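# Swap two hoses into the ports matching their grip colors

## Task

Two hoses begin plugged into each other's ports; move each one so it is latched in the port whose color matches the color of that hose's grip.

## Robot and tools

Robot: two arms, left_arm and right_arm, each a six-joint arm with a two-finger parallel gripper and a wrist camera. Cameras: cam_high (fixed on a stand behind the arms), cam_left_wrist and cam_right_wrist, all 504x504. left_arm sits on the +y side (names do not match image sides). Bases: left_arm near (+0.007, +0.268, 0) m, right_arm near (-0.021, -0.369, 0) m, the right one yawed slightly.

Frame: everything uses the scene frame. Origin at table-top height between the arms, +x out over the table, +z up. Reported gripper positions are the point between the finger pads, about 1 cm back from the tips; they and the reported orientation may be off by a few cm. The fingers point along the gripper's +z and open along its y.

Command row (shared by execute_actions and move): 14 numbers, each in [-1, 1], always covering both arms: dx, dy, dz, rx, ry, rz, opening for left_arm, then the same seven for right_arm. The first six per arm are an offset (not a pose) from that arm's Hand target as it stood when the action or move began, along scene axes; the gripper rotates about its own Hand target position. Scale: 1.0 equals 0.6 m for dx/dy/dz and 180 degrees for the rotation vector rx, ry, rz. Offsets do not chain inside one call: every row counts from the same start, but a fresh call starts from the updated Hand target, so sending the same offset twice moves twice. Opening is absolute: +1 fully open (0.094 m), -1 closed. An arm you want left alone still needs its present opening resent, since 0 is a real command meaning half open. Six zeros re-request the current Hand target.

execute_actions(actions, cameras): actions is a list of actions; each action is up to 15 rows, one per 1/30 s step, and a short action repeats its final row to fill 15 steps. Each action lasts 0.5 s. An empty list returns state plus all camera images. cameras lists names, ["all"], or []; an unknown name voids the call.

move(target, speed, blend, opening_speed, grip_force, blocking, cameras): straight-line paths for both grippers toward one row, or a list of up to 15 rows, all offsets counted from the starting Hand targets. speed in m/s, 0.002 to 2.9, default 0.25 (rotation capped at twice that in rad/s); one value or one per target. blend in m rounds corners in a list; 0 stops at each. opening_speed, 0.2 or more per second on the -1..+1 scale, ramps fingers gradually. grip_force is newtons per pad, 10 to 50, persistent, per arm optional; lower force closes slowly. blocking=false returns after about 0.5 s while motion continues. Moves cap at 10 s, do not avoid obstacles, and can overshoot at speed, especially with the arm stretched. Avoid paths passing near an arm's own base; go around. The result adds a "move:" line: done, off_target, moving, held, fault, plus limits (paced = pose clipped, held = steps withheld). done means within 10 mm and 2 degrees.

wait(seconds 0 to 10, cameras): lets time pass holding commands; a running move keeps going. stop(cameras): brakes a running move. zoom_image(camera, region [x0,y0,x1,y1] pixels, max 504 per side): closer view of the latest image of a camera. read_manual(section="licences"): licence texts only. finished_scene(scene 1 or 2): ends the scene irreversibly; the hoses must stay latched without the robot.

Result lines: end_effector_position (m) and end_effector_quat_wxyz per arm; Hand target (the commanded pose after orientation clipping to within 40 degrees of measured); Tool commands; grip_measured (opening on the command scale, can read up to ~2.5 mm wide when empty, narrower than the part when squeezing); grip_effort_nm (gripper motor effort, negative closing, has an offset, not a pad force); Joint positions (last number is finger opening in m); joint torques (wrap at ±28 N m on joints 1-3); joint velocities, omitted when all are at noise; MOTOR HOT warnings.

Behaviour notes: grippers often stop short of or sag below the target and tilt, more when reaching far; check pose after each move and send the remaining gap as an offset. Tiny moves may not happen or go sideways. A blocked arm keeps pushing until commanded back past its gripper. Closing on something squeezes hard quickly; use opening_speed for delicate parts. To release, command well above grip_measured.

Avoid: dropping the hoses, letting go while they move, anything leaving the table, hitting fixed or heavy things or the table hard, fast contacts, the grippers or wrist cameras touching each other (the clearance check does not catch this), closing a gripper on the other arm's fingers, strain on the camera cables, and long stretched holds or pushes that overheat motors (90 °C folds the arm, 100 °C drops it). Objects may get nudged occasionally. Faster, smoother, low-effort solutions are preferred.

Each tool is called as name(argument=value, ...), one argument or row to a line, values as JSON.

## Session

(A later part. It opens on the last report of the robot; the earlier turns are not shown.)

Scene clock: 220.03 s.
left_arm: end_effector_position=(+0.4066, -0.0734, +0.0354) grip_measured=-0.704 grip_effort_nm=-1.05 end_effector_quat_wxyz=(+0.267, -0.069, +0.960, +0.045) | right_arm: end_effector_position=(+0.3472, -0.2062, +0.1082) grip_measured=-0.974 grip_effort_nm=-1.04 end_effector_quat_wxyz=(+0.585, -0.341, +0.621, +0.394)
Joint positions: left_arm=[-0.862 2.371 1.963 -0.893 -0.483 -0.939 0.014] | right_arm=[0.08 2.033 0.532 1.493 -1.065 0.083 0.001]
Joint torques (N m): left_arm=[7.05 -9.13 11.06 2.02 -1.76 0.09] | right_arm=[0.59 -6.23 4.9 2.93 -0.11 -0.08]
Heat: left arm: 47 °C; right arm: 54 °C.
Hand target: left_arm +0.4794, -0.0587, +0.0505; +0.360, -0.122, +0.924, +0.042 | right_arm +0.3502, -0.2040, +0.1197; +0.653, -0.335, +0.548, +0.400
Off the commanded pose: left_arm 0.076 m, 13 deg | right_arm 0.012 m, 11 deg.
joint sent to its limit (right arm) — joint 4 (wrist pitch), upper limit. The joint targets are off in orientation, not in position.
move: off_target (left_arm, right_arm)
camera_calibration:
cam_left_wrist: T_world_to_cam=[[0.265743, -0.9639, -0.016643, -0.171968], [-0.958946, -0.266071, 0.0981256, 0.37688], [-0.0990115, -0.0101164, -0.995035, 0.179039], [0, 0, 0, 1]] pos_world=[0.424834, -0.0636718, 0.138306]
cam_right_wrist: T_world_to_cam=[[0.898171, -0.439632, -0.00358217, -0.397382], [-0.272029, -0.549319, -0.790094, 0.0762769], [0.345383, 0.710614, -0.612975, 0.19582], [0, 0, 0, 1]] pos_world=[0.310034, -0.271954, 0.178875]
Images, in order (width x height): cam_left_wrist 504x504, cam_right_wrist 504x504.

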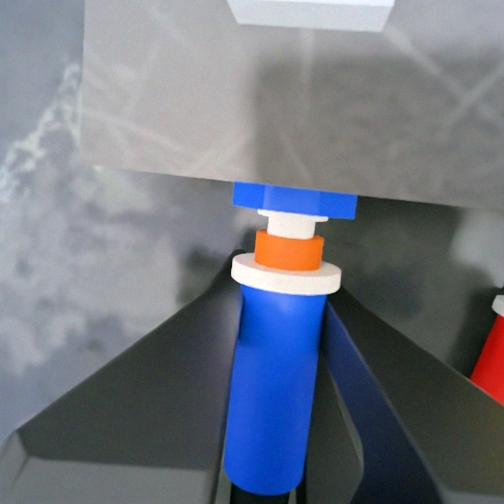

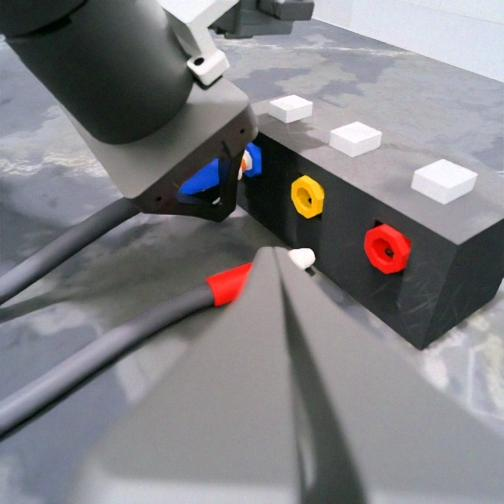

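move(
  target=[
    [-0.117,-0.022,-0.005,-0.0165,0.132,0.0,-0.8, 0,0,0,0,0,0,-1],
  ],
  speed=0.1,
  cameras=["cam_right_wrist","cam_left_wrist"],
)

zoom_image(
  camera="cam_right_wrist",
  region=[160, 100, 300, 230],
)

Scene clock: 223.80 s.
left_arm: end_effector_position=(+0.4000, -0.0771, +0.0372) grip_measured=-0.704 grip_effort_nm=-1.04 end_effector_quat_wxyz=(+0.150, -0.103, +0.982, +0.043) | right_arm: end_effector_position=(+0.3472, -0.2062, +0.1082) grip_measured=-0.974 grip_effort_nm=-1.04 end_effector_quat_wxyz=(+0.585, -0.341, +0.621, +0.394)
Joint positions: left_arm=[-0.817 2.558 2.387 -1.282 -0.291 -1.009 0.014] | right_arm=[0.08 2.033 0.532 1.493 -1.065 0.083 0.001]
Joint torques (N m): left_arm=[1.21 -12.38 10.54 0.11 -0.39 -0.24] | right_arm=[0.59 -6.11 4.97 2.94 -0.1 -0.08]
Heat: left arm: 47 °C; right arm: 53 °C.
Hand target: left_arm +0.4092, -0.0718, +0.0473; +0.159, -0.120, +0.979, +0.043 | right_arm +0.3502, -0.2040, +0.1197; +0.653, -0.335, +0.548, +0.400
Off the commanded pose: left_arm 0.015 m, 2 deg | right_arm 0.012 m, 11 deg.
joint sent to its limit (right arm) — joint 4 (wrist pitch), upper limit. The joint targets are off in orientation, not in position.
move: off_target (left_arm, right_arm)
camera_calibration:
cam_left_wrist: T_world_to_cam=[[0.327049, -0.943854, -0.0466676, -0.195588], [-0.88779, -0.323795, 0.327086, 0.327975], [-0.323832, -0.065542, -0.943842, 0.264028], [0, 0, 0, 1]] pos_world=[0.44064, -0.0611045, 0.132797]
cam_right_wrist: T_world_to_cam=[[0.898171, -0.439632, -0.00358217, -0.397382], [-0.272029, -0.549319, -0.790094, 0.0762769], [0.345383, 0.710614, -0.612975, 0.19582], [0, 0, 0, 1]] pos_world=[0.310034, -0.271954, 0.178875]
Images, in order (width x height): cam_left_wrist 504x504, cam_right_wrist 504x504.

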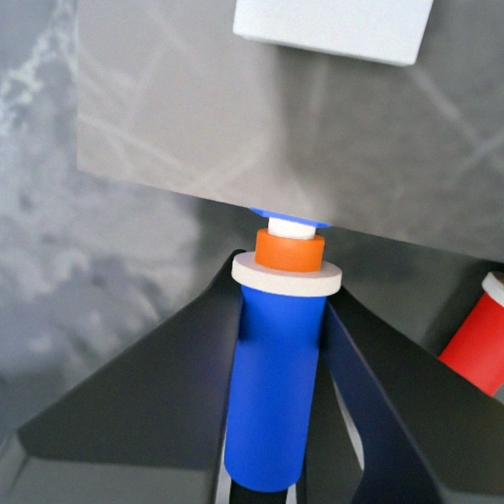

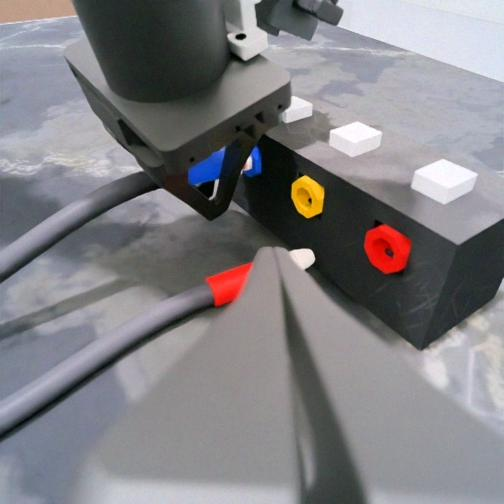

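Scaled by 3.600 from the camera's 504x504 image, which has a finer 720x720 frame.

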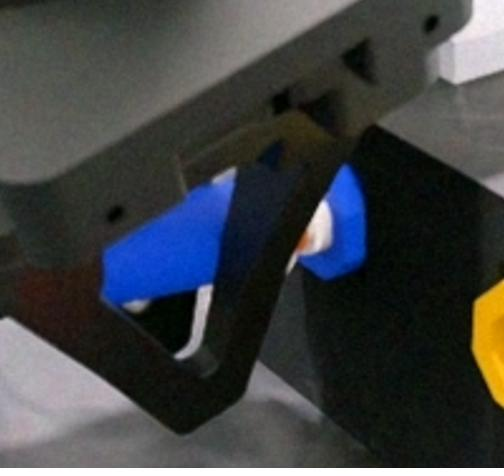

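move(
  target=[
    [-0.012,-0.008,-0.012,0,0,0,-0.8, 0,0,0,0,0,0,-1],
    [-0.012,-0.008,-0.012,0,0,0,-0.3, 0,0,0,0,0,0,-1],
  ],
  speed=0.05,
  opening_speed=0.6,
  cameras=["cam_right_wrist","cam_left_wrist"],
)

Scene clock: 225.77 s.
left_arm: end_effector_position=(+0.4002, -0.0776, +0.0373) grip_measured=-0.302 grip_effort_nm=0.10 end_effector_quat_wxyz=(+0.151, -0.113, +0.981, +0.040) | right_arm: end_effector_position=(+0.3472, -0.2062, +0.1082) grip_measured=-0.974 grip_effort_nm=-1.05 end_effector_quat_wxyz=(+0.585, -0.341, +0.621, +0.394)
Joint positions: left_arm=[-0.817 2.558 2.387 -1.28 -0.291 -1.029 0.033] | right_arm=[0.08 2.033 0.532 1.493 -1.065 0.083 0.001]
Joint torques (N m): left_arm=[-0.36 -12.94 6.57 0.36 -0.42 -0.22] | right_arm=[0.59 -6.19 5.04 2.94 -0.1 -0.09]
Heat: left arm: 48 °C; right arm: 53 °C.
Hand target: left_arm +0.4020, -0.0765, +0.0401; +0.159, -0.120, +0.979, +0.043 | right_arm +0.3502, -0.2040, +0.1197; +0.653, -0.335, +0.548, +0.400
Off the commanded pose: left_arm 0.004 m, 1 deg | right_arm 0.012 m, 11 deg.
joint sent to its limit (right arm) — joint 4 (wrist pitch), upper limit. The joint targets are off in orientation, not in position.
move: off_target (right_arm)
camera_calibration:
cam_left_wrist: T_world_to_cam=[[0.345231, -0.937731, -0.0384234, -0.203269], [-0.882559, -0.3383, 0.326561, 0.324813], [-0.319225, -0.0788281, -0.944395, 0.261188], [0, 0, 0, 1]] pos_world=[0.440219, -0.0601383, 0.132783]
cam_right_wrist: T_world_to_cam=[[0.898171, -0.439632, -0.00358217, -0.397382], [-0.272029, -0.549319, -0.790094, 0.0762769], [0.345383, 0.710614, -0.612975, 0.19582], [0, 0, 0, 1]] pos_world=[0.310034, -0.271954, 0.178875]
Images, in order (width x height): cam_left_wrist 504x504, cam_right_wrist 504x504.

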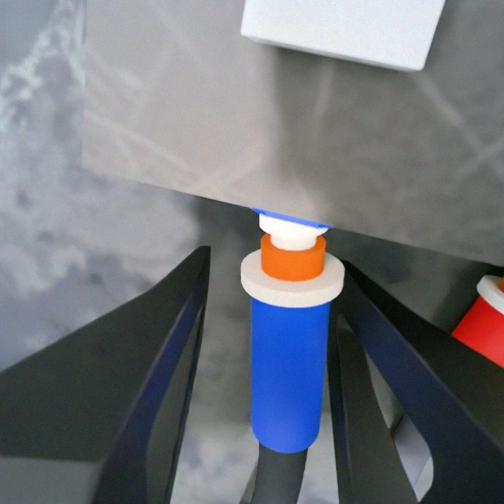

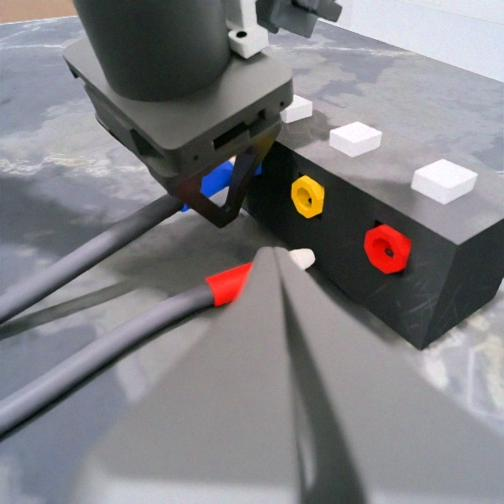

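move(
  target=[
    [0,0,0,0,0,0,-0.1, -0.017,0.0067,0.134,0,0,0,-1],
    [-0.05,-0.018,0.167,0,0,0,-0.1, -0.017,0.0067,0.134,0,0,0,-1],
    [0.03,0.2275,0.267,-0.2122,0.0416,0.0024,-1,-0.017,0.0067,0.134,0,0,0,-1],
    [0.03,0.2275,0.267,-0.2122,0.0416,0.0024,-1, 0.0163,0.2567,0.0338,-0.093,0.1325,-0.3041,0.1],
  ],
  speed=[0.1,0.12,0.25,0.25],
  blend=[0,0.01,0.02,0],
  cameras=["all"],
)

Scene clock: 235.00 s.
left_arm: end_effector_position=(+0.4261, +0.0630, +0.1790) grip_measured=-0.989 grip_effort_nm=-0.61 end_effector_quat_wxyz=(+0.030, -0.181, +0.949, -0.255) | right_arm: end_effector_position=(+0.3539, -0.0566, +0.1317) grip_measured=+0.098 grip_effort_nm=0.11 end_effector_quat_wxyz=(+0.579, -0.064, +0.813, +0.028)
Joint positions: left_arm=[-0.303 2.05 2.021 -1.226 0.419 -0.748 0.001] | right_arm=[0.994 1.835 0.978 0.387 0.759 0.307 0.052]
Joint torques (N m): left_arm=[-0.72 -14.49 5.27 0.83 0.3 0.12] | right_arm=[0.39 -7.46 9.65 2.17 0.31 0.22]
Heat: left arm: 50 °C; right arm: 53 °C.
Hand target: left_arm +0.4199, +0.0599, +0.2004; +0.048, -0.166, +0.947, -0.272 | right_arm +0.3600, -0.0500, +0.1400; +0.587, -0.050, +0.807, +0.036
Off the commanded pose: left_arm 0.022 m, 3 deg | right_arm 0.012 m, 2 deg.
move: off_target (left_arm, right_arm); blend cut to 0 m at target 3; target 3's new opening was sent with left_arm's hand 0.022 m and 3 deg from that target; target 4's new opening was sent with right_arm's hand 0.012 m and 2 deg from that target
camera_calibration:
cam_left_wrist: T_world_to_cam=[[0.43561, -0.773049, 0.461127, -0.213227], [-0.792165, -0.0859604, 0.604223, 0.244798], [-0.427455, -0.628495, -0.649828, 0.442417], [0, 0, 0, 1]] pos_world=[0.475918, 0.134265, 0.237907]
cam_right_wrist: T_world_to_cam=[[0.183214, -0.977752, 0.102149, -0.128818], [-0.81403, -0.209145, -0.541861, 0.357221], [0.55117, 0.0161245, -0.834237, 0.0186132], [0, 0, 0, 1]] pos_world=[0.30413, -0.0515413, 0.22225]

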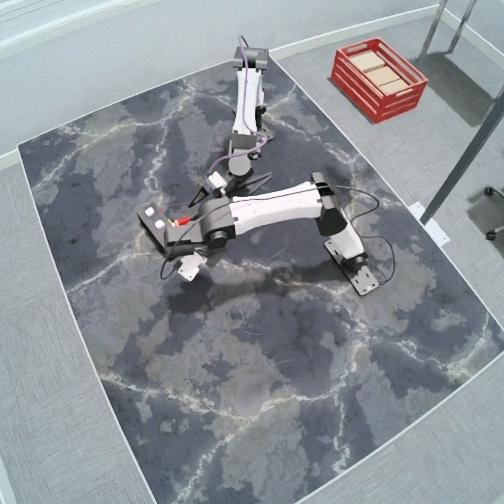

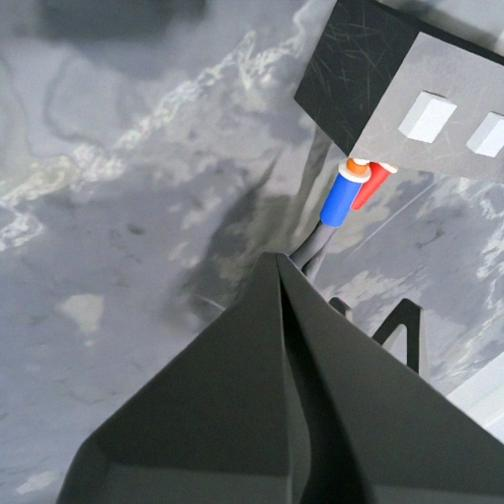

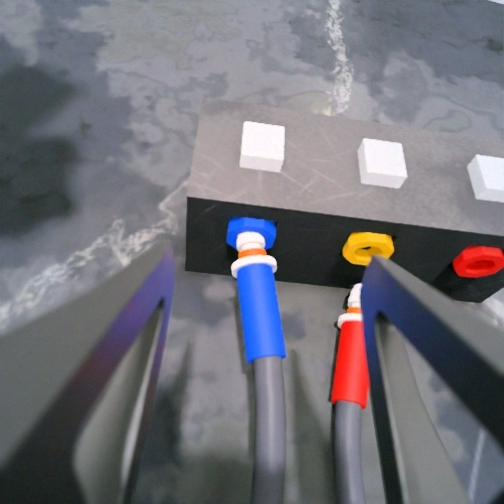

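move(
  target=[
    [0,0,0,0,0,0,-1, 0.0417,-0.0067,-0.083,0,0,0,0.1],
    [0,0,0,0,0,0,-1, 0.06,-0.0117,-0.187,0,0,0,0.1],
  ],
  speed=0.15,
  blend=[0.01,0],
  cameras=["cam_left_wrist","cam_right_wrist"],
)

Scene clock: 236.83 s.
left_arm: end_effector_position=(+0.4261, +0.0630, +0.1790) grip_measured=-0.989 grip_effort_nm=-0.61 end_effector_quat_wxyz=(+0.030, -0.181, +0.949, -0.255) | right_arm: end_effector_position=(+0.3930, -0.0587, +0.0373) grip_measured=+0.098 grip_effort_nm=0.10 end_effector_quat_wxyz=(+0.592, -0.045, +0.804, +0.034)
Joint positions: left_arm=[-0.303 2.05 2.021 -1.226 0.419 -0.748 0.001] | right_arm=[0.915 2.197 0.978 0.818 0.709 0.272 0.052]
Joint torques (N m): left_arm=[-0.7 -14.49 5.3 0.83 0.31 0.12] | right_arm=[-0.39 -7.94 5.98 2.22 -0.06 0.07]
Heat: left arm: 50 °C; right arm: 53 °C.
Hand target: left_arm +0.4199, +0.0599, +0.2004; +0.048, -0.166, +0.947, -0.272 | right_arm +0.3960, -0.0571, +0.0278; +0.587, -0.050, +0.807, +0.036
Off the commanded pose: left_arm 0.023 m, 3 deg | right_arm 0.010 m, 1 deg.
move: off_target (left_arm)
camera_calibration:
cam_left_wrist: T_world_to_cam=[[0.43561, -0.773049, 0.461127, -0.213227], [-0.792165, -0.0859604, 0.604223, 0.244798], [-0.427455, -0.628495, -0.649828, 0.442417], [0, 0, 0, 1]] pos_world=[0.475918, 0.134265, 0.237907]
cam_right_wrist: T_world_to_cam=[[0.157948, -0.98464, 0.0744108, -0.117881], [-0.801923, -0.171878, -0.572169, 0.336054], [0.57617, 0.0307013, -0.816753, -0.0912105], [0, 0, 0, 1]] pos_world=[0.340661, -0.0555102, 0.126555]
Images, in order (width x height): cam_left_wrist 504x504, cam_right_wrist 504x504.

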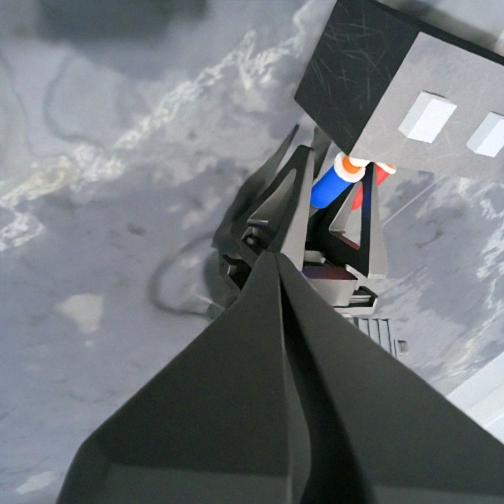

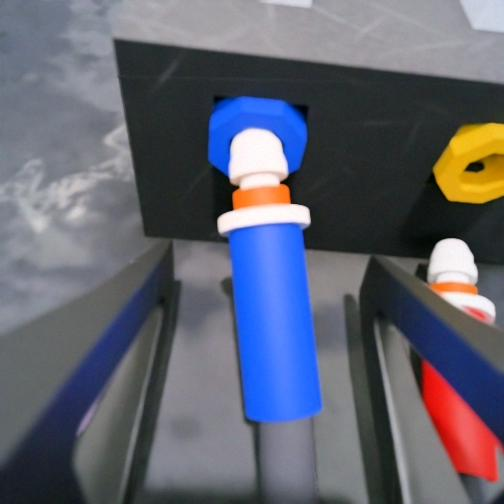

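move(
  target=[0,0,0,0,0,0,-1,0,0,0,0,0,0,-0.75],
  opening_speed=0.6,
  cameras=["cam_right_wrist","cam_left_wrist","cam_high"],
)

Scene clock: 239.10 s.
left_arm: end_effector_position=(+0.4261, +0.0630, +0.1790) grip_measured=-0.989 grip_effort_nm=-0.61 end_effector_quat_wxyz=(+0.030, -0.181, +0.949, -0.255) | right_arm: end_effector_position=(+0.3933, -0.0552, +0.0368) grip_measured=-0.647 grip_effort_nm=-1.03 end_effector_quat_wxyz=(+0.590, -0.052, +0.805, +0.044)
Joint positions: left_arm=[-0.303 2.05 2.021 -1.226 0.419 -0.748 0.001] | right_arm=[0.912 2.199 0.978 0.824 0.683 0.268 0.017]
Joint torques (N m): left_arm=[-0.72 -14.49 5.3 0.83 0.3 0.12] | right_arm=[-0.12 -8.06 5.91 2.18 0.24 0.1]
Heat: left arm: 51 °C; right arm: 53 °C.
Hand target: left_arm +0.4199, +0.0599, +0.2004; +0.048, -0.166, +0.947, -0.272 | right_arm +0.3960, -0.0571, +0.0278; +0.587, -0.050, +0.807, +0.036
Off the commanded pose: left_arm 0.023 m, 3 deg | right_arm 0.010 m, 1 deg.
move: off_target (left_arm)
camera_calibration:
cam_left_wrist: T_world_to_cam=[[0.43561, -0.773049, 0.461127, -0.213227], [-0.792165, -0.0859604, 0.604223, 0.244798], [-0.427455, -0.628495, -0.649828, 0.442417], [0, 0, 0, 1]] pos_world=[0.475918, 0.134265, 0.237907]
cam_right_wrist: T_world_to_cam=[[0.180695, -0.981237, 0.0672513, -0.122923], [-0.80021, -0.186426, -0.570008, 0.334964], [0.57185, 0.0491825, -0.818882, -0.0892075], [0, 0, 0, 1]] pos_world=[0.341267, -0.0537832, 0.126148]

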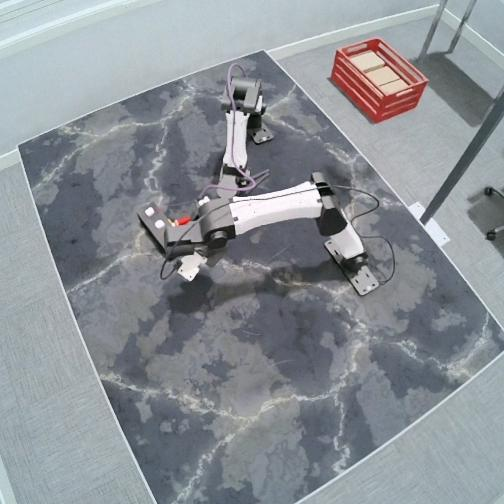

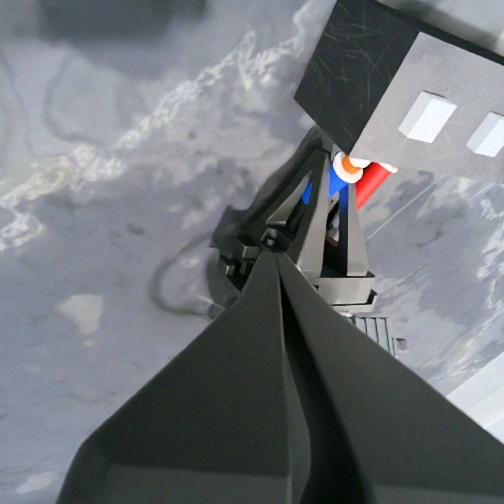

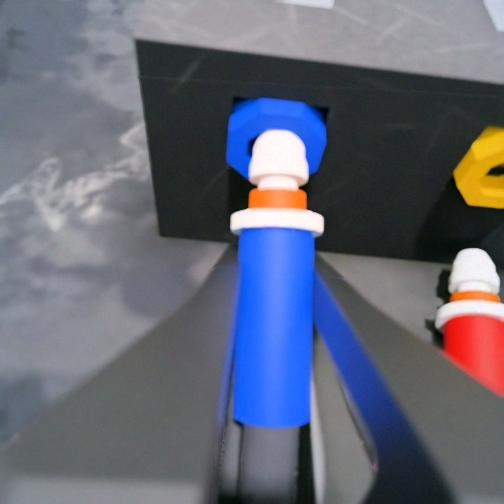

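move(
  target=[
    [-0.06,0.01,-0.06,-0.0388,-0.2765,-0.092,-1,-0.025,-0.003,0.037,0,0,0,-0.75],
    [-0.123,0.0085,-0.124,-0.0776,-0.553,-0.184,-1,-0.025,-0.003,0.037,-0.0124,0.0992,0,-0.75],
  ],
  blend=0.02,
  cameras=["cam_right_wrist","cam_left_wrist"],
)

Scene clock: 244.57 s.
left_arm: end_effector_position=(+0.3442, +0.0647, +0.1194) grip_measured=-0.989 grip_effort_nm=-0.60 end_effector_quat_wxyz=(+0.596, +0.351, +0.612, -0.384) | right_arm: end_effector_position=(+0.3748, -0.0655, +0.0246) grip_measured=-0.648 grip_effort_nm=-1.05 end_effector_quat_wxyz=(+0.441, -0.067, +0.895, +0.007)
Joint positions: left_arm=[-0.188 1.939 0.419 1.528 0.905 -0.057 0.001] | right_arm=[0.896 2.064 1.129 0.121 0.574 0.461 0.017]
Joint torques (N m): left_arm=[0.46 -5.12 4.59 2.06 0.18 0.13] | right_arm=[-0.1 -13.67 8.12 1.57 0.11 0.19]
Heat: left arm: 50 °C; right arm: 56 °C.
Hand target: left_arm +0.3461, +0.0650, +0.1259; +0.654, +0.335, +0.548, -0.400 | right_arm +0.3810, -0.0588, +0.0501; +0.453, -0.055, +0.889, +0.028
Off the commanded pose: left_arm 0.007 m, 10 deg | right_arm 0.027 m, 3 deg.
joint sent to its limit (left arm) — joint 4 (wrist pitch), upper limit. The joint targets are off in orientation, not in position.
move: off_target (left_arm, right_arm)
camera_calibration:
cam_left_wrist: T_world_to_cam=[[-0.862322, -0.479625, 0.162358, 0.314652], [-0.406178, 0.463734, -0.787382, 0.213879], [0.302358, -0.744923, -0.594701, 0.119543], [0, 0, 0, 1]] pos_world=[0.32206, 0.140783, 0.188411]
cam_right_wrist: T_world_to_cam=[[0.194384, -0.975543, 0.102622, -0.13459], [-0.944892, -0.214311, -0.247489, 0.355779], [0.263429, -0.0488589, -0.963441, 0.0246718], [0, 0, 0, 1]] pos_world=[0.355835, -0.053846, 0.125633]
Images, in order (width x height): cam_left_wrist 504x504, cam_right_wrist 504x504.

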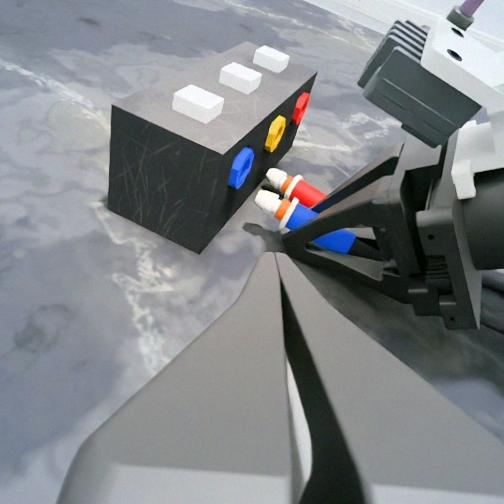

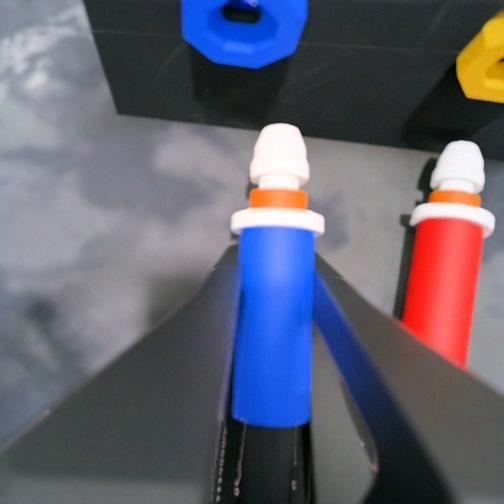

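move(
  target=[0,0,0,0,0,0,-1,0,0,0.03,0,0,0,-0.75],
  cameras=["cam_right_wrist","cam_left_wrist"],
)

zoom_image(
  camera="cam_left_wrist",
  region=[200, 100, 380, 280],
)

Scene clock: 245.83 s.
left_arm: end_effector_position=(+0.3440, +0.0646, +0.1195) grip_measured=-0.989 grip_effort_nm=-0.61 end_effector_quat_wxyz=(+0.596, +0.352, +0.611, -0.384) | right_arm: end_effector_position=(+0.3692, -0.0697, +0.0311) grip_measured=-0.648 grip_effort_nm=-1.04 end_effector_quat_wxyz=(+0.425, -0.076, +0.902, -0.003)
Joint positions: left_arm=[-0.188 1.939 0.419 1.529 0.906 -0.056 0.001] | right_arm=[0.896 2.03 1.144 0.028 0.564 0.461 0.017]
Joint torques (N m): left_arm=[0.47 -5.09 4.6 2.08 0.16 0.14] | right_arm=[-0.08 -14.2 9.05 1.83 0.23 0.21]
Heat: left arm: 50 °C; right arm: 56 °C.
Hand target: left_arm +0.3461, +0.0650, +0.1259; +0.654, +0.335, +0.548, -0.400 | right_arm +0.3810, -0.0588, +0.0681; +0.453, -0.055, +0.889, +0.028
Off the commanded pose: left_arm 0.007 m, 10 deg | right_arm 0.040 m, 6 deg.
joint sent to its limit (left arm) — joint 4 (wrist pitch), upper limit. The joint targets are off in orientation, not in position.
move: off_target (left_arm, right_arm)
camera_calibration:
cam_left_wrist: T_world_to_cam=[[-0.863007, -0.478744, 0.161317, 0.31481], [-0.404841, 0.464363, -0.7877, 0.213428], [0.302197, -0.745098, -0.594564, 0.119549], [0, 0, 0, 1]] pos_world=[0.32196, 0.140681, 0.188413]
cam_right_wrist: T_world_to_cam=[[0.204801, -0.971029, 0.123122, -0.142319], [-0.951375, -0.22705, -0.208168, 0.351506], [0.230092, -0.0745024, -0.970313, 0.0429239], [0, 0, 0, 1]] pos_world=[0.353685, -0.0551886, 0.132344]
Images, in order (width x height): cam_left_wrist 504x504, cam_right_wrist 504x504.

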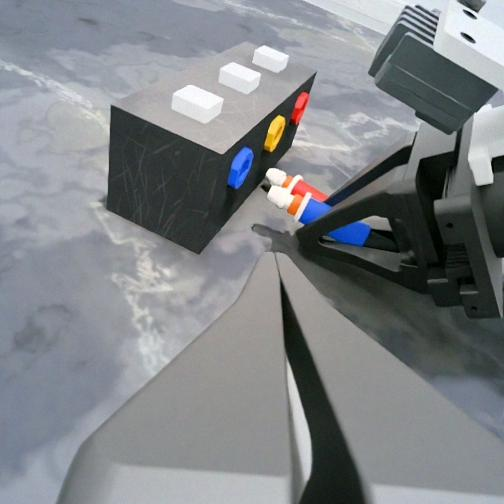

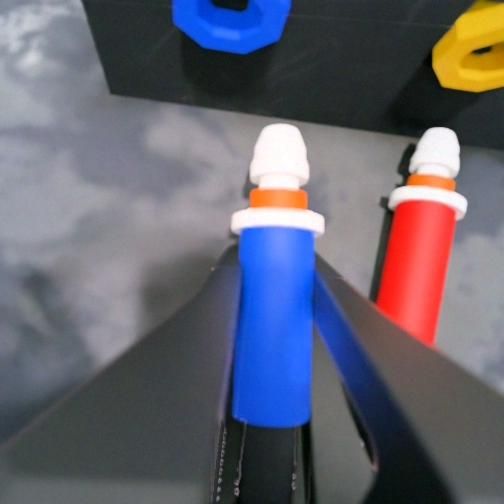

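Scaled by 2.800 from the camera's 504x504 image, which has a finer 720x720 frame.

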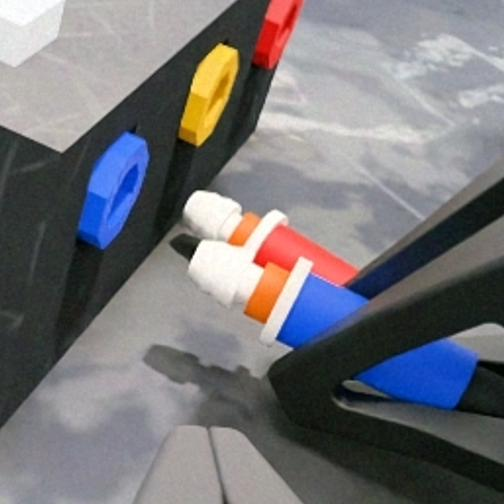

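move(
  target=[
    [0,0,0,0,0,0,-1,0,0,0.1,0,0,0,-0.75],
    [0,0,0,0,0,0,-1,0,0,-0.025,0,0,0,-0.75],
  ],
  blend=0.003,
  cameras=["cam_right_wrist","cam_left_wrist"],
)

zoom_image(
  camera="cam_left_wrist",
  region=[200, 100, 380, 280],
)

Scene clock: 247.53 s.
left_arm: end_effector_position=(+0.3440, +0.0646, +0.1195) grip_measured=-0.989 grip_effort_nm=-0.60 end_effector_quat_wxyz=(+0.596, +0.352, +0.611, -0.384) | right_arm: end_effector_position=(+0.3777, -0.0593, +0.0519) grip_measured=-0.648 grip_effort_nm=-1.04 end_effector_quat_wxyz=(+0.447, -0.064, +0.892, +0.021)
Joint positions: left_arm=[-0.188 1.939 0.419 1.529 0.906 -0.056 0.001] | right_arm=[0.896 2.012 1.167 0.058 0.56 0.466 0.017]
Joint torques (N m): left_arm=[0.47 -5.14 4.6 2.08 0.16 0.15] | right_arm=[-0.12 -9.84 5.9 2.19 0.26 0.16]
Heat: left arm: 50 °C; right arm: 57 °C.
Hand target: left_arm +0.3461, +0.0650, +0.1259; +0.654, +0.335, +0.548, -0.400 | right_arm +0.3810, -0.0589, +0.0530; +0.453, -0.055, +0.889, +0.028
Off the commanded pose: left_arm 0.007 m, 10 deg | right_arm 0.004 m, 2 deg.
joint sent to its limit (left arm) — joint 4 (wrist pitch), upper limit. The joint targets are off in orientation, not in position.
move: off_target (left_arm)
camera_calibration:
cam_left_wrist: T_world_to_cam=[[-0.863007, -0.478744, 0.161317, 0.31481], [-0.404841, 0.464363, -0.7877, 0.213428], [0.302197, -0.745098, -0.594564, 0.119549], [0, 0, 0, 1]] pos_world=[0.32196, 0.140681, 0.188413]
cam_right_wrist: T_world_to_cam=[[0.200094, -0.976833, 0.0758954, -0.132702], [-0.940905, -0.213181, -0.263159, 0.365979], [0.273241, -0.0187538, -0.961763, 0.0484892], [0, 0, 0, 1]] pos_world=[0.357655, -0.050698, 0.153017]
Images, in order (width x height): cam_left_wrist 504x504, cam_right_wrist 504x504.

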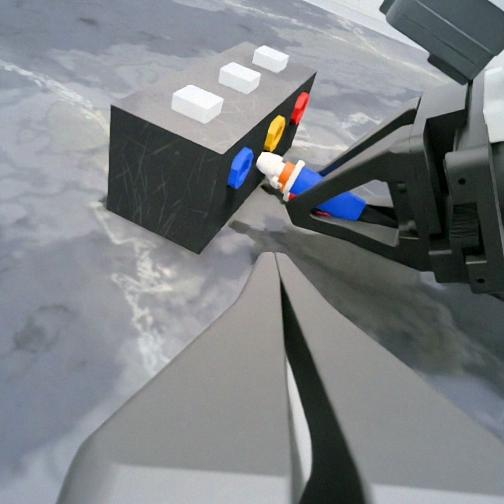

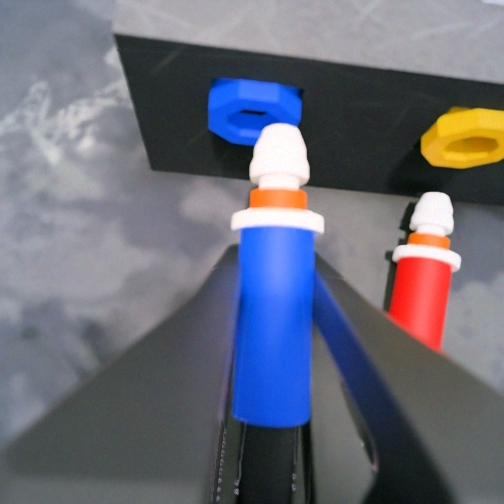

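Scaled by 2.800 from the camera's 504x504 image, which has a finer 720x720 frame.

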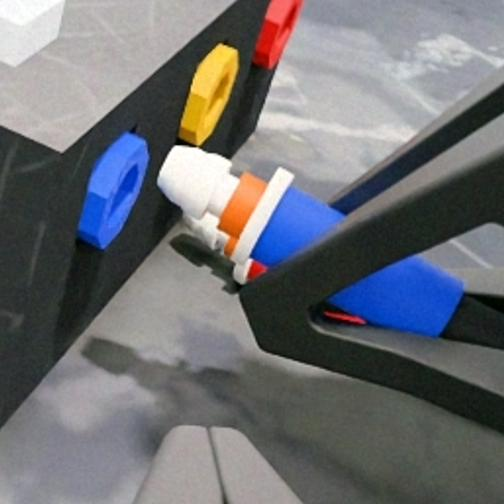

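zoom_image(
  camera="cam_left_wrist",
  region=[230, 140, 380, 230],
)

zoom_image(
  camera="cam_left_wrist",
  region=[90, 60, 270, 260],
)

Scaled by 3.360 from the camera's 504x504 image, which has a finer 720x720 frame.

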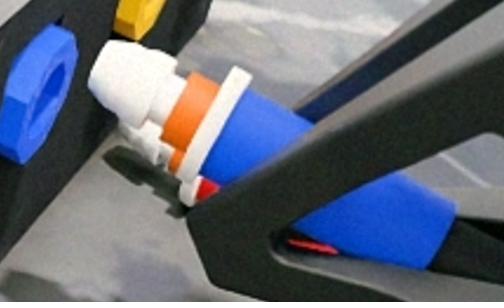

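Scaled by 2.520 from the camera's 504x504 image, which has a finer 720x720 frame.

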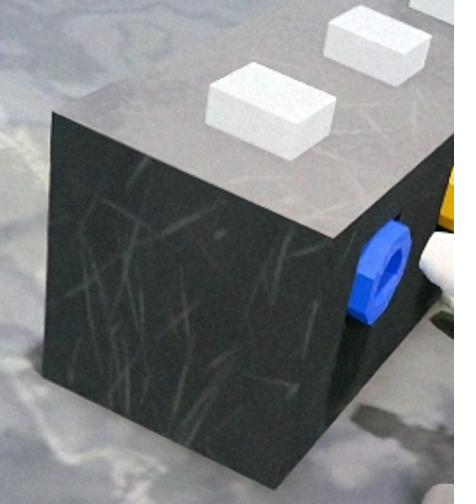

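move(
  target=[
    [0,0,0,0,0,0,-1,0,0.022,0.05,0,0,0,-0.75],
    [0,0,0,0,0,0,-1,0,0.0085,-0.006,0,0,0,-0.75],
  ],
  blend=0.003,
  cameras=["cam_right_wrist","cam_left_wrist"],
)

zoom_image(
  camera="cam_left_wrist",
  region=[210, 120, 330, 220],
)

zoom_image(
  camera="cam_right_wrist",
  region=[180, 40, 380, 240],
)

Scene clock: 249.73 s.
left_arm: end_effector_position=(+0.3440, +0.0646, +0.1195) grip_measured=-0.989 grip_effort_nm=-0.60 end_effector_quat_wxyz=(+0.596, +0.352, +0.611, -0.384) | right_arm: end_effector_position=(+0.3789, -0.0505, +0.0567) grip_measured=-0.648 grip_effort_nm=-1.04 end_effector_quat_wxyz=(+0.452, -0.062, +0.890, +0.030)
Joint positions: left_arm=[-0.188 1.939 0.419 1.529 0.906 -0.056 0.001] | right_arm=[0.906 2.02 1.19 0.059 0.561 0.474 0.017]
Joint torques (N m): left_arm=[0.44 -5.11 4.6 2.07 0.16 0.14] | right_arm=[-0.21 -8.94 5.2 2.2 0.31 0.14]
Heat: left arm: 49 °C; right arm: 57 °C.
Hand target: left_arm +0.3461, +0.0650, +0.1259; +0.654, +0.335, +0.548, -0.400 | right_arm +0.3810, -0.0537, +0.0493; +0.453, -0.055, +0.889, +0.028
Off the commanded pose: left_arm 0.007 m, 10 deg | right_arm 0.008 m, 1 deg.
joint sent to its limit (left arm) — joint 4 (wrist pitch), upper limit. The joint targets are off in orientation, not in position.
move: off_target (left_arm)
camera_calibration:
cam_left_wrist: T_world_to_cam=[[-0.863007, -0.478744, 0.161317, 0.31481], [-0.404841, 0.464363, -0.7877, 0.213428], [0.302197, -0.745098, -0.594564, 0.119549], [0, 0, 0, 1]] pos_world=[0.32196, 0.140681, 0.188413]
cam_right_wrist: T_world_to_cam=[[0.203509, -0.977236, 0.0599484, -0.125042], [-0.937222, -0.212155, -0.276778, 0.369706], [0.283195, 0.000141822, -0.959062, 0.050035], [0, 0, 0, 1]] pos_world=[0.357774, -0.0437676, 0.157809]
Images, in order (width x height): cam_left_wrist 504x504, cam_right_wrist 504x504.

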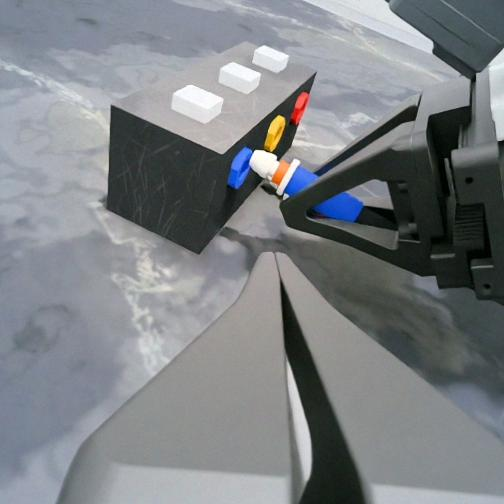

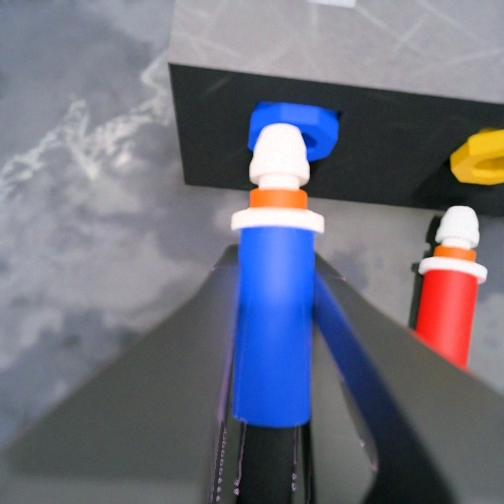

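Scaled by 4.200 from the camera's 504x504 image, which has a finer 720x720 frame.

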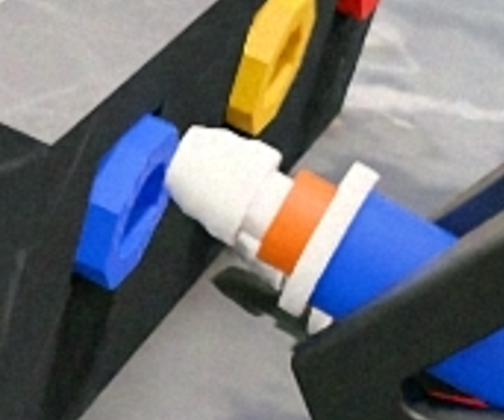

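Scaled by 2.520 from the camera's 504x504 image, which has a finer 720x720 frame.

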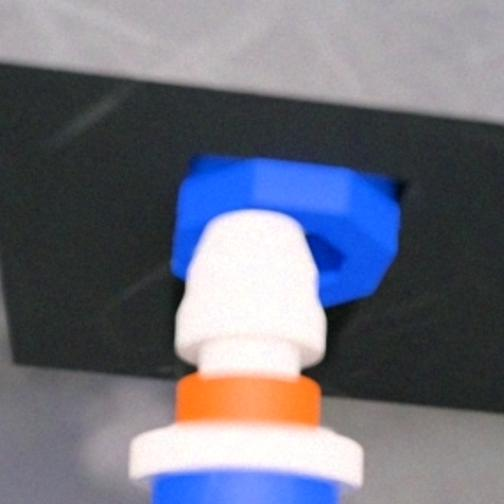

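move(
  target=[
    [0,0,0,0,0,0,-1,0,-0.012,0.03,0,0,0,-0.75],
    [0,0,0,0,0,0,-1,0,-0.004,-0.012,0,0,0,-0.75],
  ],
  blend=0.003,
  cameras=["cam_right_wrist","cam_left_wrist"],
)

zoom_image(
  camera="cam_left_wrist",
  region=[210, 120, 330, 220],
)

zoom_image(
  camera="cam_right_wrist",
  region=[180, 40, 380, 240],
)

Scene clock: 251.27 s.
left_arm: end_effector_position=(+0.3440, +0.0646, +0.1195) grip_measured=-0.989 grip_effort_nm=-0.60 end_effector_quat_wxyz=(+0.596, +0.352, +0.611, -0.384) | right_arm: end_effector_position=(+0.3813, -0.0561, +0.0493) grip_measured=-0.648 grip_effort_nm=-1.05 end_effector_quat_wxyz=(+0.452, -0.057, +0.890, +0.028)
Joint positions: left_arm=[-0.188 1.939 0.419 1.529 0.906 -0.056 0.001] | right_arm=[0.895 2.031 1.171 0.09 0.561 0.474 0.017]
Joint torques (N m): left_arm=[0.46 -5.12 4.62 2.07 0.17 0.14] | right_arm=[0.38 -8.99 5.2 2.22 0.28 0.1]
Heat: left arm: 49 °C; right arm: 57 °C.
Hand target: left_arm +0.3461, +0.0650, +0.1259; +0.654, +0.335, +0.548, -0.400 | right_arm +0.3810, -0.0561, +0.0422; +0.453, -0.055, +0.889, +0.028
Off the commanded pose: left_arm 0.007 m, 10 deg | right_arm 0.007 m, 0 deg.
joint sent to its limit (left arm) — joint 4 (wrist pitch), upper limit. The joint targets are off in orientation, not in position.
move: off_target (left_arm)
camera_calibration:
cam_left_wrist: T_world_to_cam=[[-0.863007, -0.478744, 0.161317, 0.31481], [-0.404841, 0.464363, -0.7877, 0.213428], [0.302197, -0.745098, -0.594564, 0.119549], [0, 0, 0, 1]] pos_world=[0.32196, 0.140681, 0.188413]
cam_right_wrist: T_world_to_cam=[[0.192729, -0.979448, 0.059468, -0.12663], [-0.939377, -0.201681, -0.277302, 0.370172], [0.283597, -0.00241879, -0.958941, 0.0418473], [0, 0, 0, 1]] pos_world=[0.360268, -0.0492697, 0.150309]
Images, in order (width x height): cam_left_wrist 504x504, cam_right_wrist 504x504.

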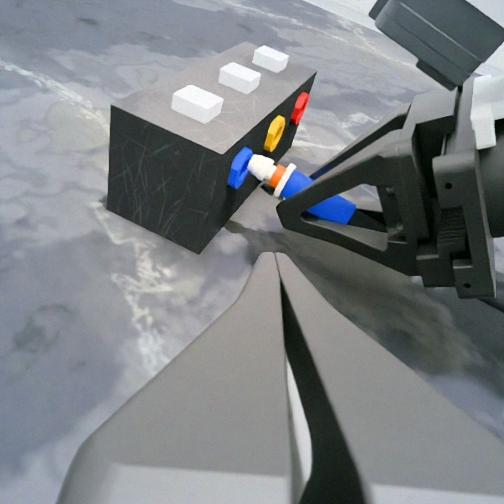

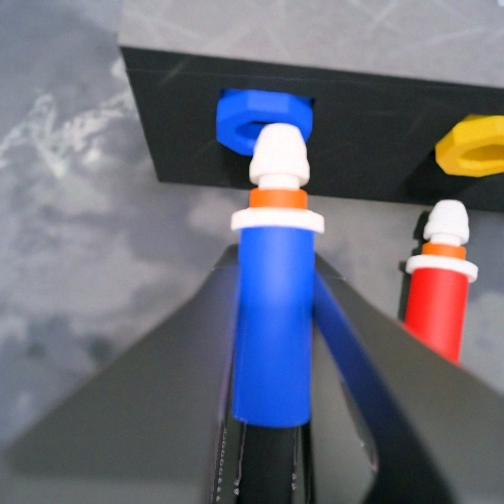

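Scaled by 4.200 from the camera's 504x504 image, which has a finer 720x720 frame.

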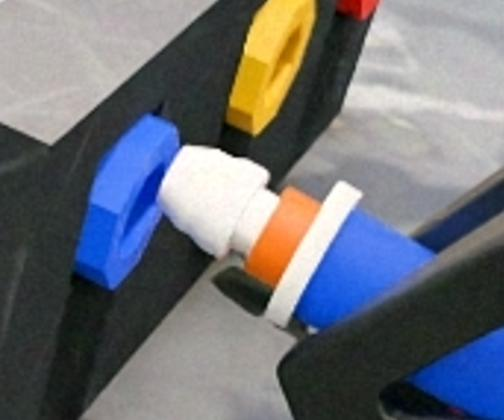

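Scaled by 2.520 from the camera's 504x504 image, which has a finer 720x720 frame.

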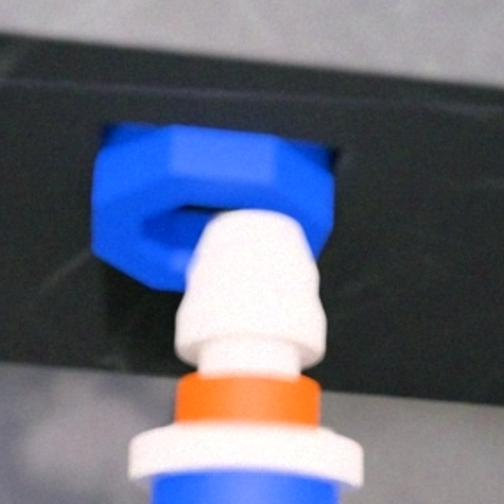

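move(
  target=[
    [0,0,0,0,0,0,-1,-0.005,-0.012,0.04,0,0,0,-0.75],
    [0,0,0,0,0,0,-1,0,0.0055,-0.010,0,0,0,-0.75],
  ],
  blend=0.003,
  cameras=["cam_right_wrist","cam_left_wrist"],
)

zoom_image(
  camera="cam_left_wrist",
  region=[210, 120, 330, 220],
)

zoom_image(
  camera="cam_right_wrist",
  region=[180, 40, 380, 240],
)

Scene clock: 252.67 s.
left_arm: end_effector_position=(+0.3440, +0.0646, +0.1195) grip_measured=-0.989 grip_effort_nm=-0.60 end_effector_quat_wxyz=(+0.596, +0.352, +0.611, -0.384) | right_arm: end_effector_position=(+0.3812, -0.0551, +0.0406) grip_measured=-0.648 grip_effort_nm=-1.05 end_effector_quat_wxyz=(+0.449, -0.059, +0.891, +0.025)
Joint positions: left_arm=[-0.188 1.939 0.419 1.529 0.906 -0.056 0.001] | right_arm=[0.897 2.054 1.171 0.104 0.561 0.474 0.017]
Joint torques (N m): left_arm=[0.47 -5.11 4.63 2.07 0.16 0.14] | right_arm=[0.72 -9.13 5.61 2.19 0.32 0.14]
Heat: left arm: 49 °C; right arm: 57 °C.
Hand target: left_arm +0.3461, +0.0650, +0.1259; +0.654, +0.335, +0.548, -0.400 | right_arm +0.3810, -0.0529, +0.0362; +0.453, -0.055, +0.889, +0.028
Off the commanded pose: left_arm 0.007 m, 10 deg | right_arm 0.005 m, 1 deg.
joint sent to its limit (left arm) — joint 4 (wrist pitch), upper limit. The joint targets are off in orientation, not in position.
move: off_target (left_arm)
camera_calibration:
cam_left_wrist: T_world_to_cam=[[-0.863007, -0.478744, 0.161317, 0.31481], [-0.404841, 0.464363, -0.7877, 0.213428], [0.302197, -0.745098, -0.594564, 0.119549], [0, 0, 0, 1]] pos_world=[0.32196, 0.140681, 0.188413]
cam_right_wrist: T_world_to_cam=[[0.194501, -0.978763, 0.0647497, -0.125913], [-0.940685, -0.204827, -0.270476, 0.367945], [0.277995, -0.00830118, -0.960547, 0.0354359], [0, 0, 0, 1]] pos_world=[0.36076, -0.0475797, 0.141711]
Images, in order (width x height): cam_left_wrist 504x504, cam_right_wrist 504x504.

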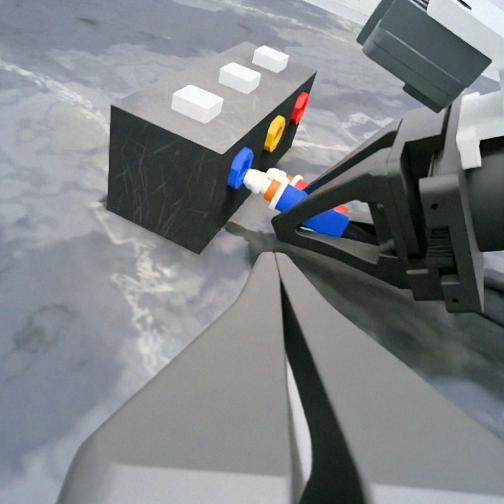

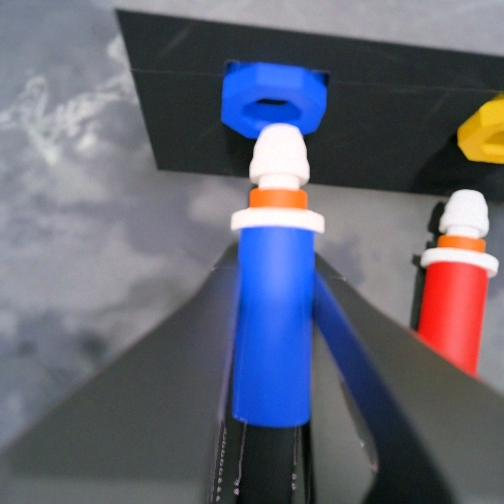

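Scaled by 4.200 from the camera's 504x504 image, which has a finer 720x720 frame.

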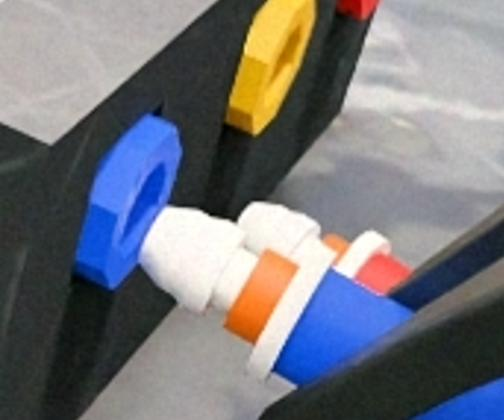

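Scaled by 2.520 from the camera's 504x504 image, which has a finer 720x720 frame.

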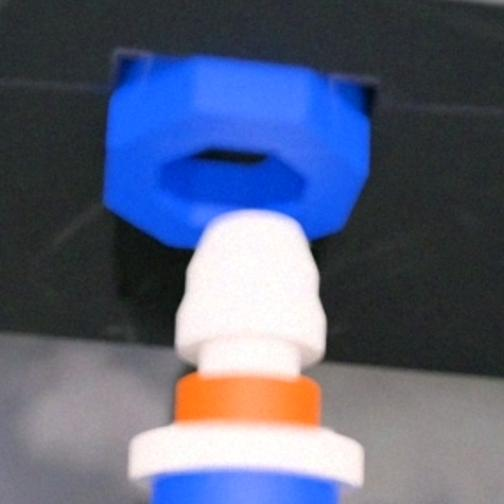

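move(
  target=[
    [0,0,0,0,0,0,-1,-0.010,-0.012,0.05,0,0,0,-0.75],
    [0,0,0,0,0,0,-1,0,0.003,0.0083,0,0,0,-0.75],
  ],
  blend=0.003,
  cameras=["cam_right_wrist","cam_left_wrist"],
)

zoom_image(
  camera="cam_left_wrist",
  region=[210, 120, 330, 220],
)

zoom_image(
  camera="cam_right_wrist",
  region=[180, 40, 380, 240],
)

Scene clock: 254.23 s.
left_arm: end_effector_position=(+0.3440, +0.0646, +0.1195) grip_measured=-0.989 grip_effort_nm=-0.61 end_effector_quat_wxyz=(+0.596, +0.352, +0.611, -0.384) | right_arm: end_effector_position=(+0.3784, -0.0554, +0.0427) grip_measured=-0.648 grip_effort_nm=-1.04 end_effector_quat_wxyz=(+0.446, -0.062, +0.893, +0.023)
Joint positions: left_arm=[-0.188 1.939 0.419 1.529 0.906 -0.056 0.001] | right_arm=[0.901 2.043 1.171 0.083 0.561 0.474 0.017]
Joint torques (N m): left_arm=[0.47 -5.11 4.6 2.07 0.16 0.14] | right_arm=[0.66 -8.72 6.69 2.17 0.33 0.2]
Heat: left arm: 49 °C; right arm: 57 °C.
Hand target: left_arm +0.3461, +0.0650, +0.1259; +0.654, +0.335, +0.548, -0.400 | right_arm +0.3810, -0.0510, +0.0412; +0.453, -0.055, +0.889, +0.028
Off the commanded pose: left_arm 0.007 m, 10 deg | right_arm 0.005 m, 1 deg.
joint sent to its limit (left arm) — joint 4 (wrist pitch), upper limit. The joint targets are off in orientation, not in position.
move: off_target (left_arm)
camera_calibration:
cam_left_wrist: T_world_to_cam=[[-0.863007, -0.478744, 0.161317, 0.31481], [-0.404841, 0.464363, -0.7877, 0.213428], [0.302197, -0.745098, -0.594564, 0.119549], [0, 0, 0, 1]] pos_world=[0.32196, 0.140681, 0.188413]
cam_right_wrist: T_world_to_cam=[[0.198732, -0.977499, 0.0707246, -0.127563], [-0.94162, -0.210452, -0.262796, 0.365508], [0.271767, -0.0143696, -0.962256, 0.0403612], [0, 0, 0, 1]] pos_world=[0.358552, -0.0471905, 0.143914]
Images, in order (width x height): cam_left_wrist 504x504, cam_right_wrist 504x504.

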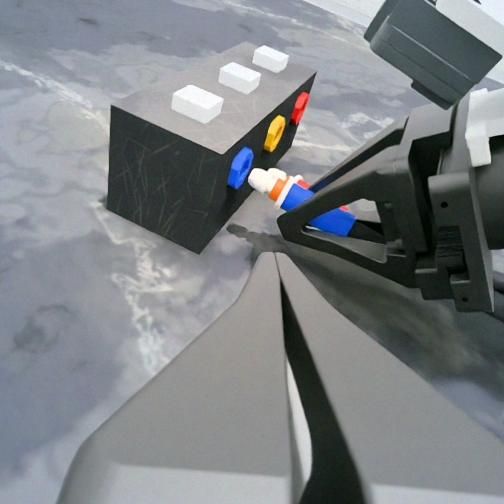

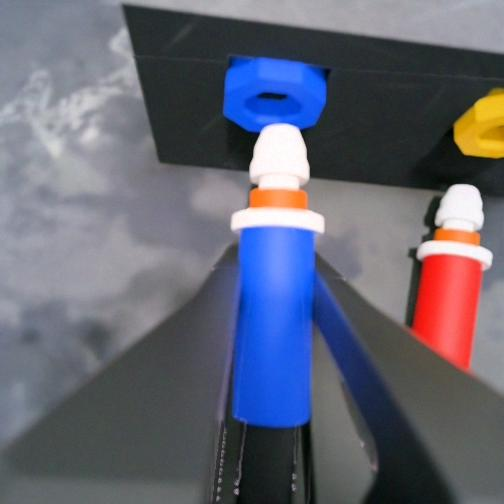

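Scaled by 4.200 from the camera's 504x504 image, which has a finer 720x720 frame.

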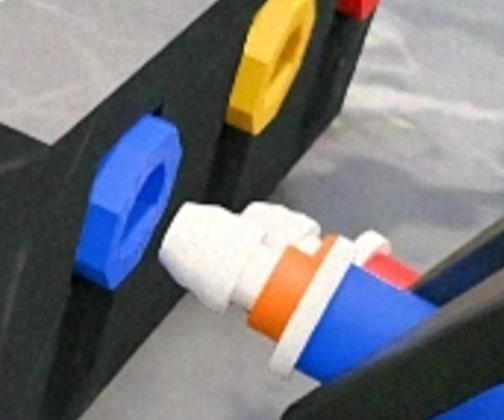

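Scaled by 2.520 from the camera's 504x504 image, which has a finer 720x720 frame.

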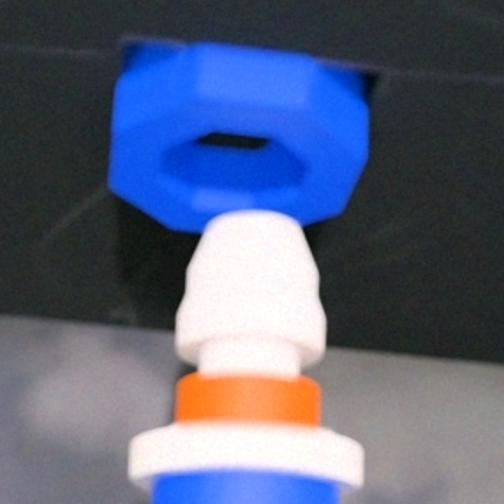

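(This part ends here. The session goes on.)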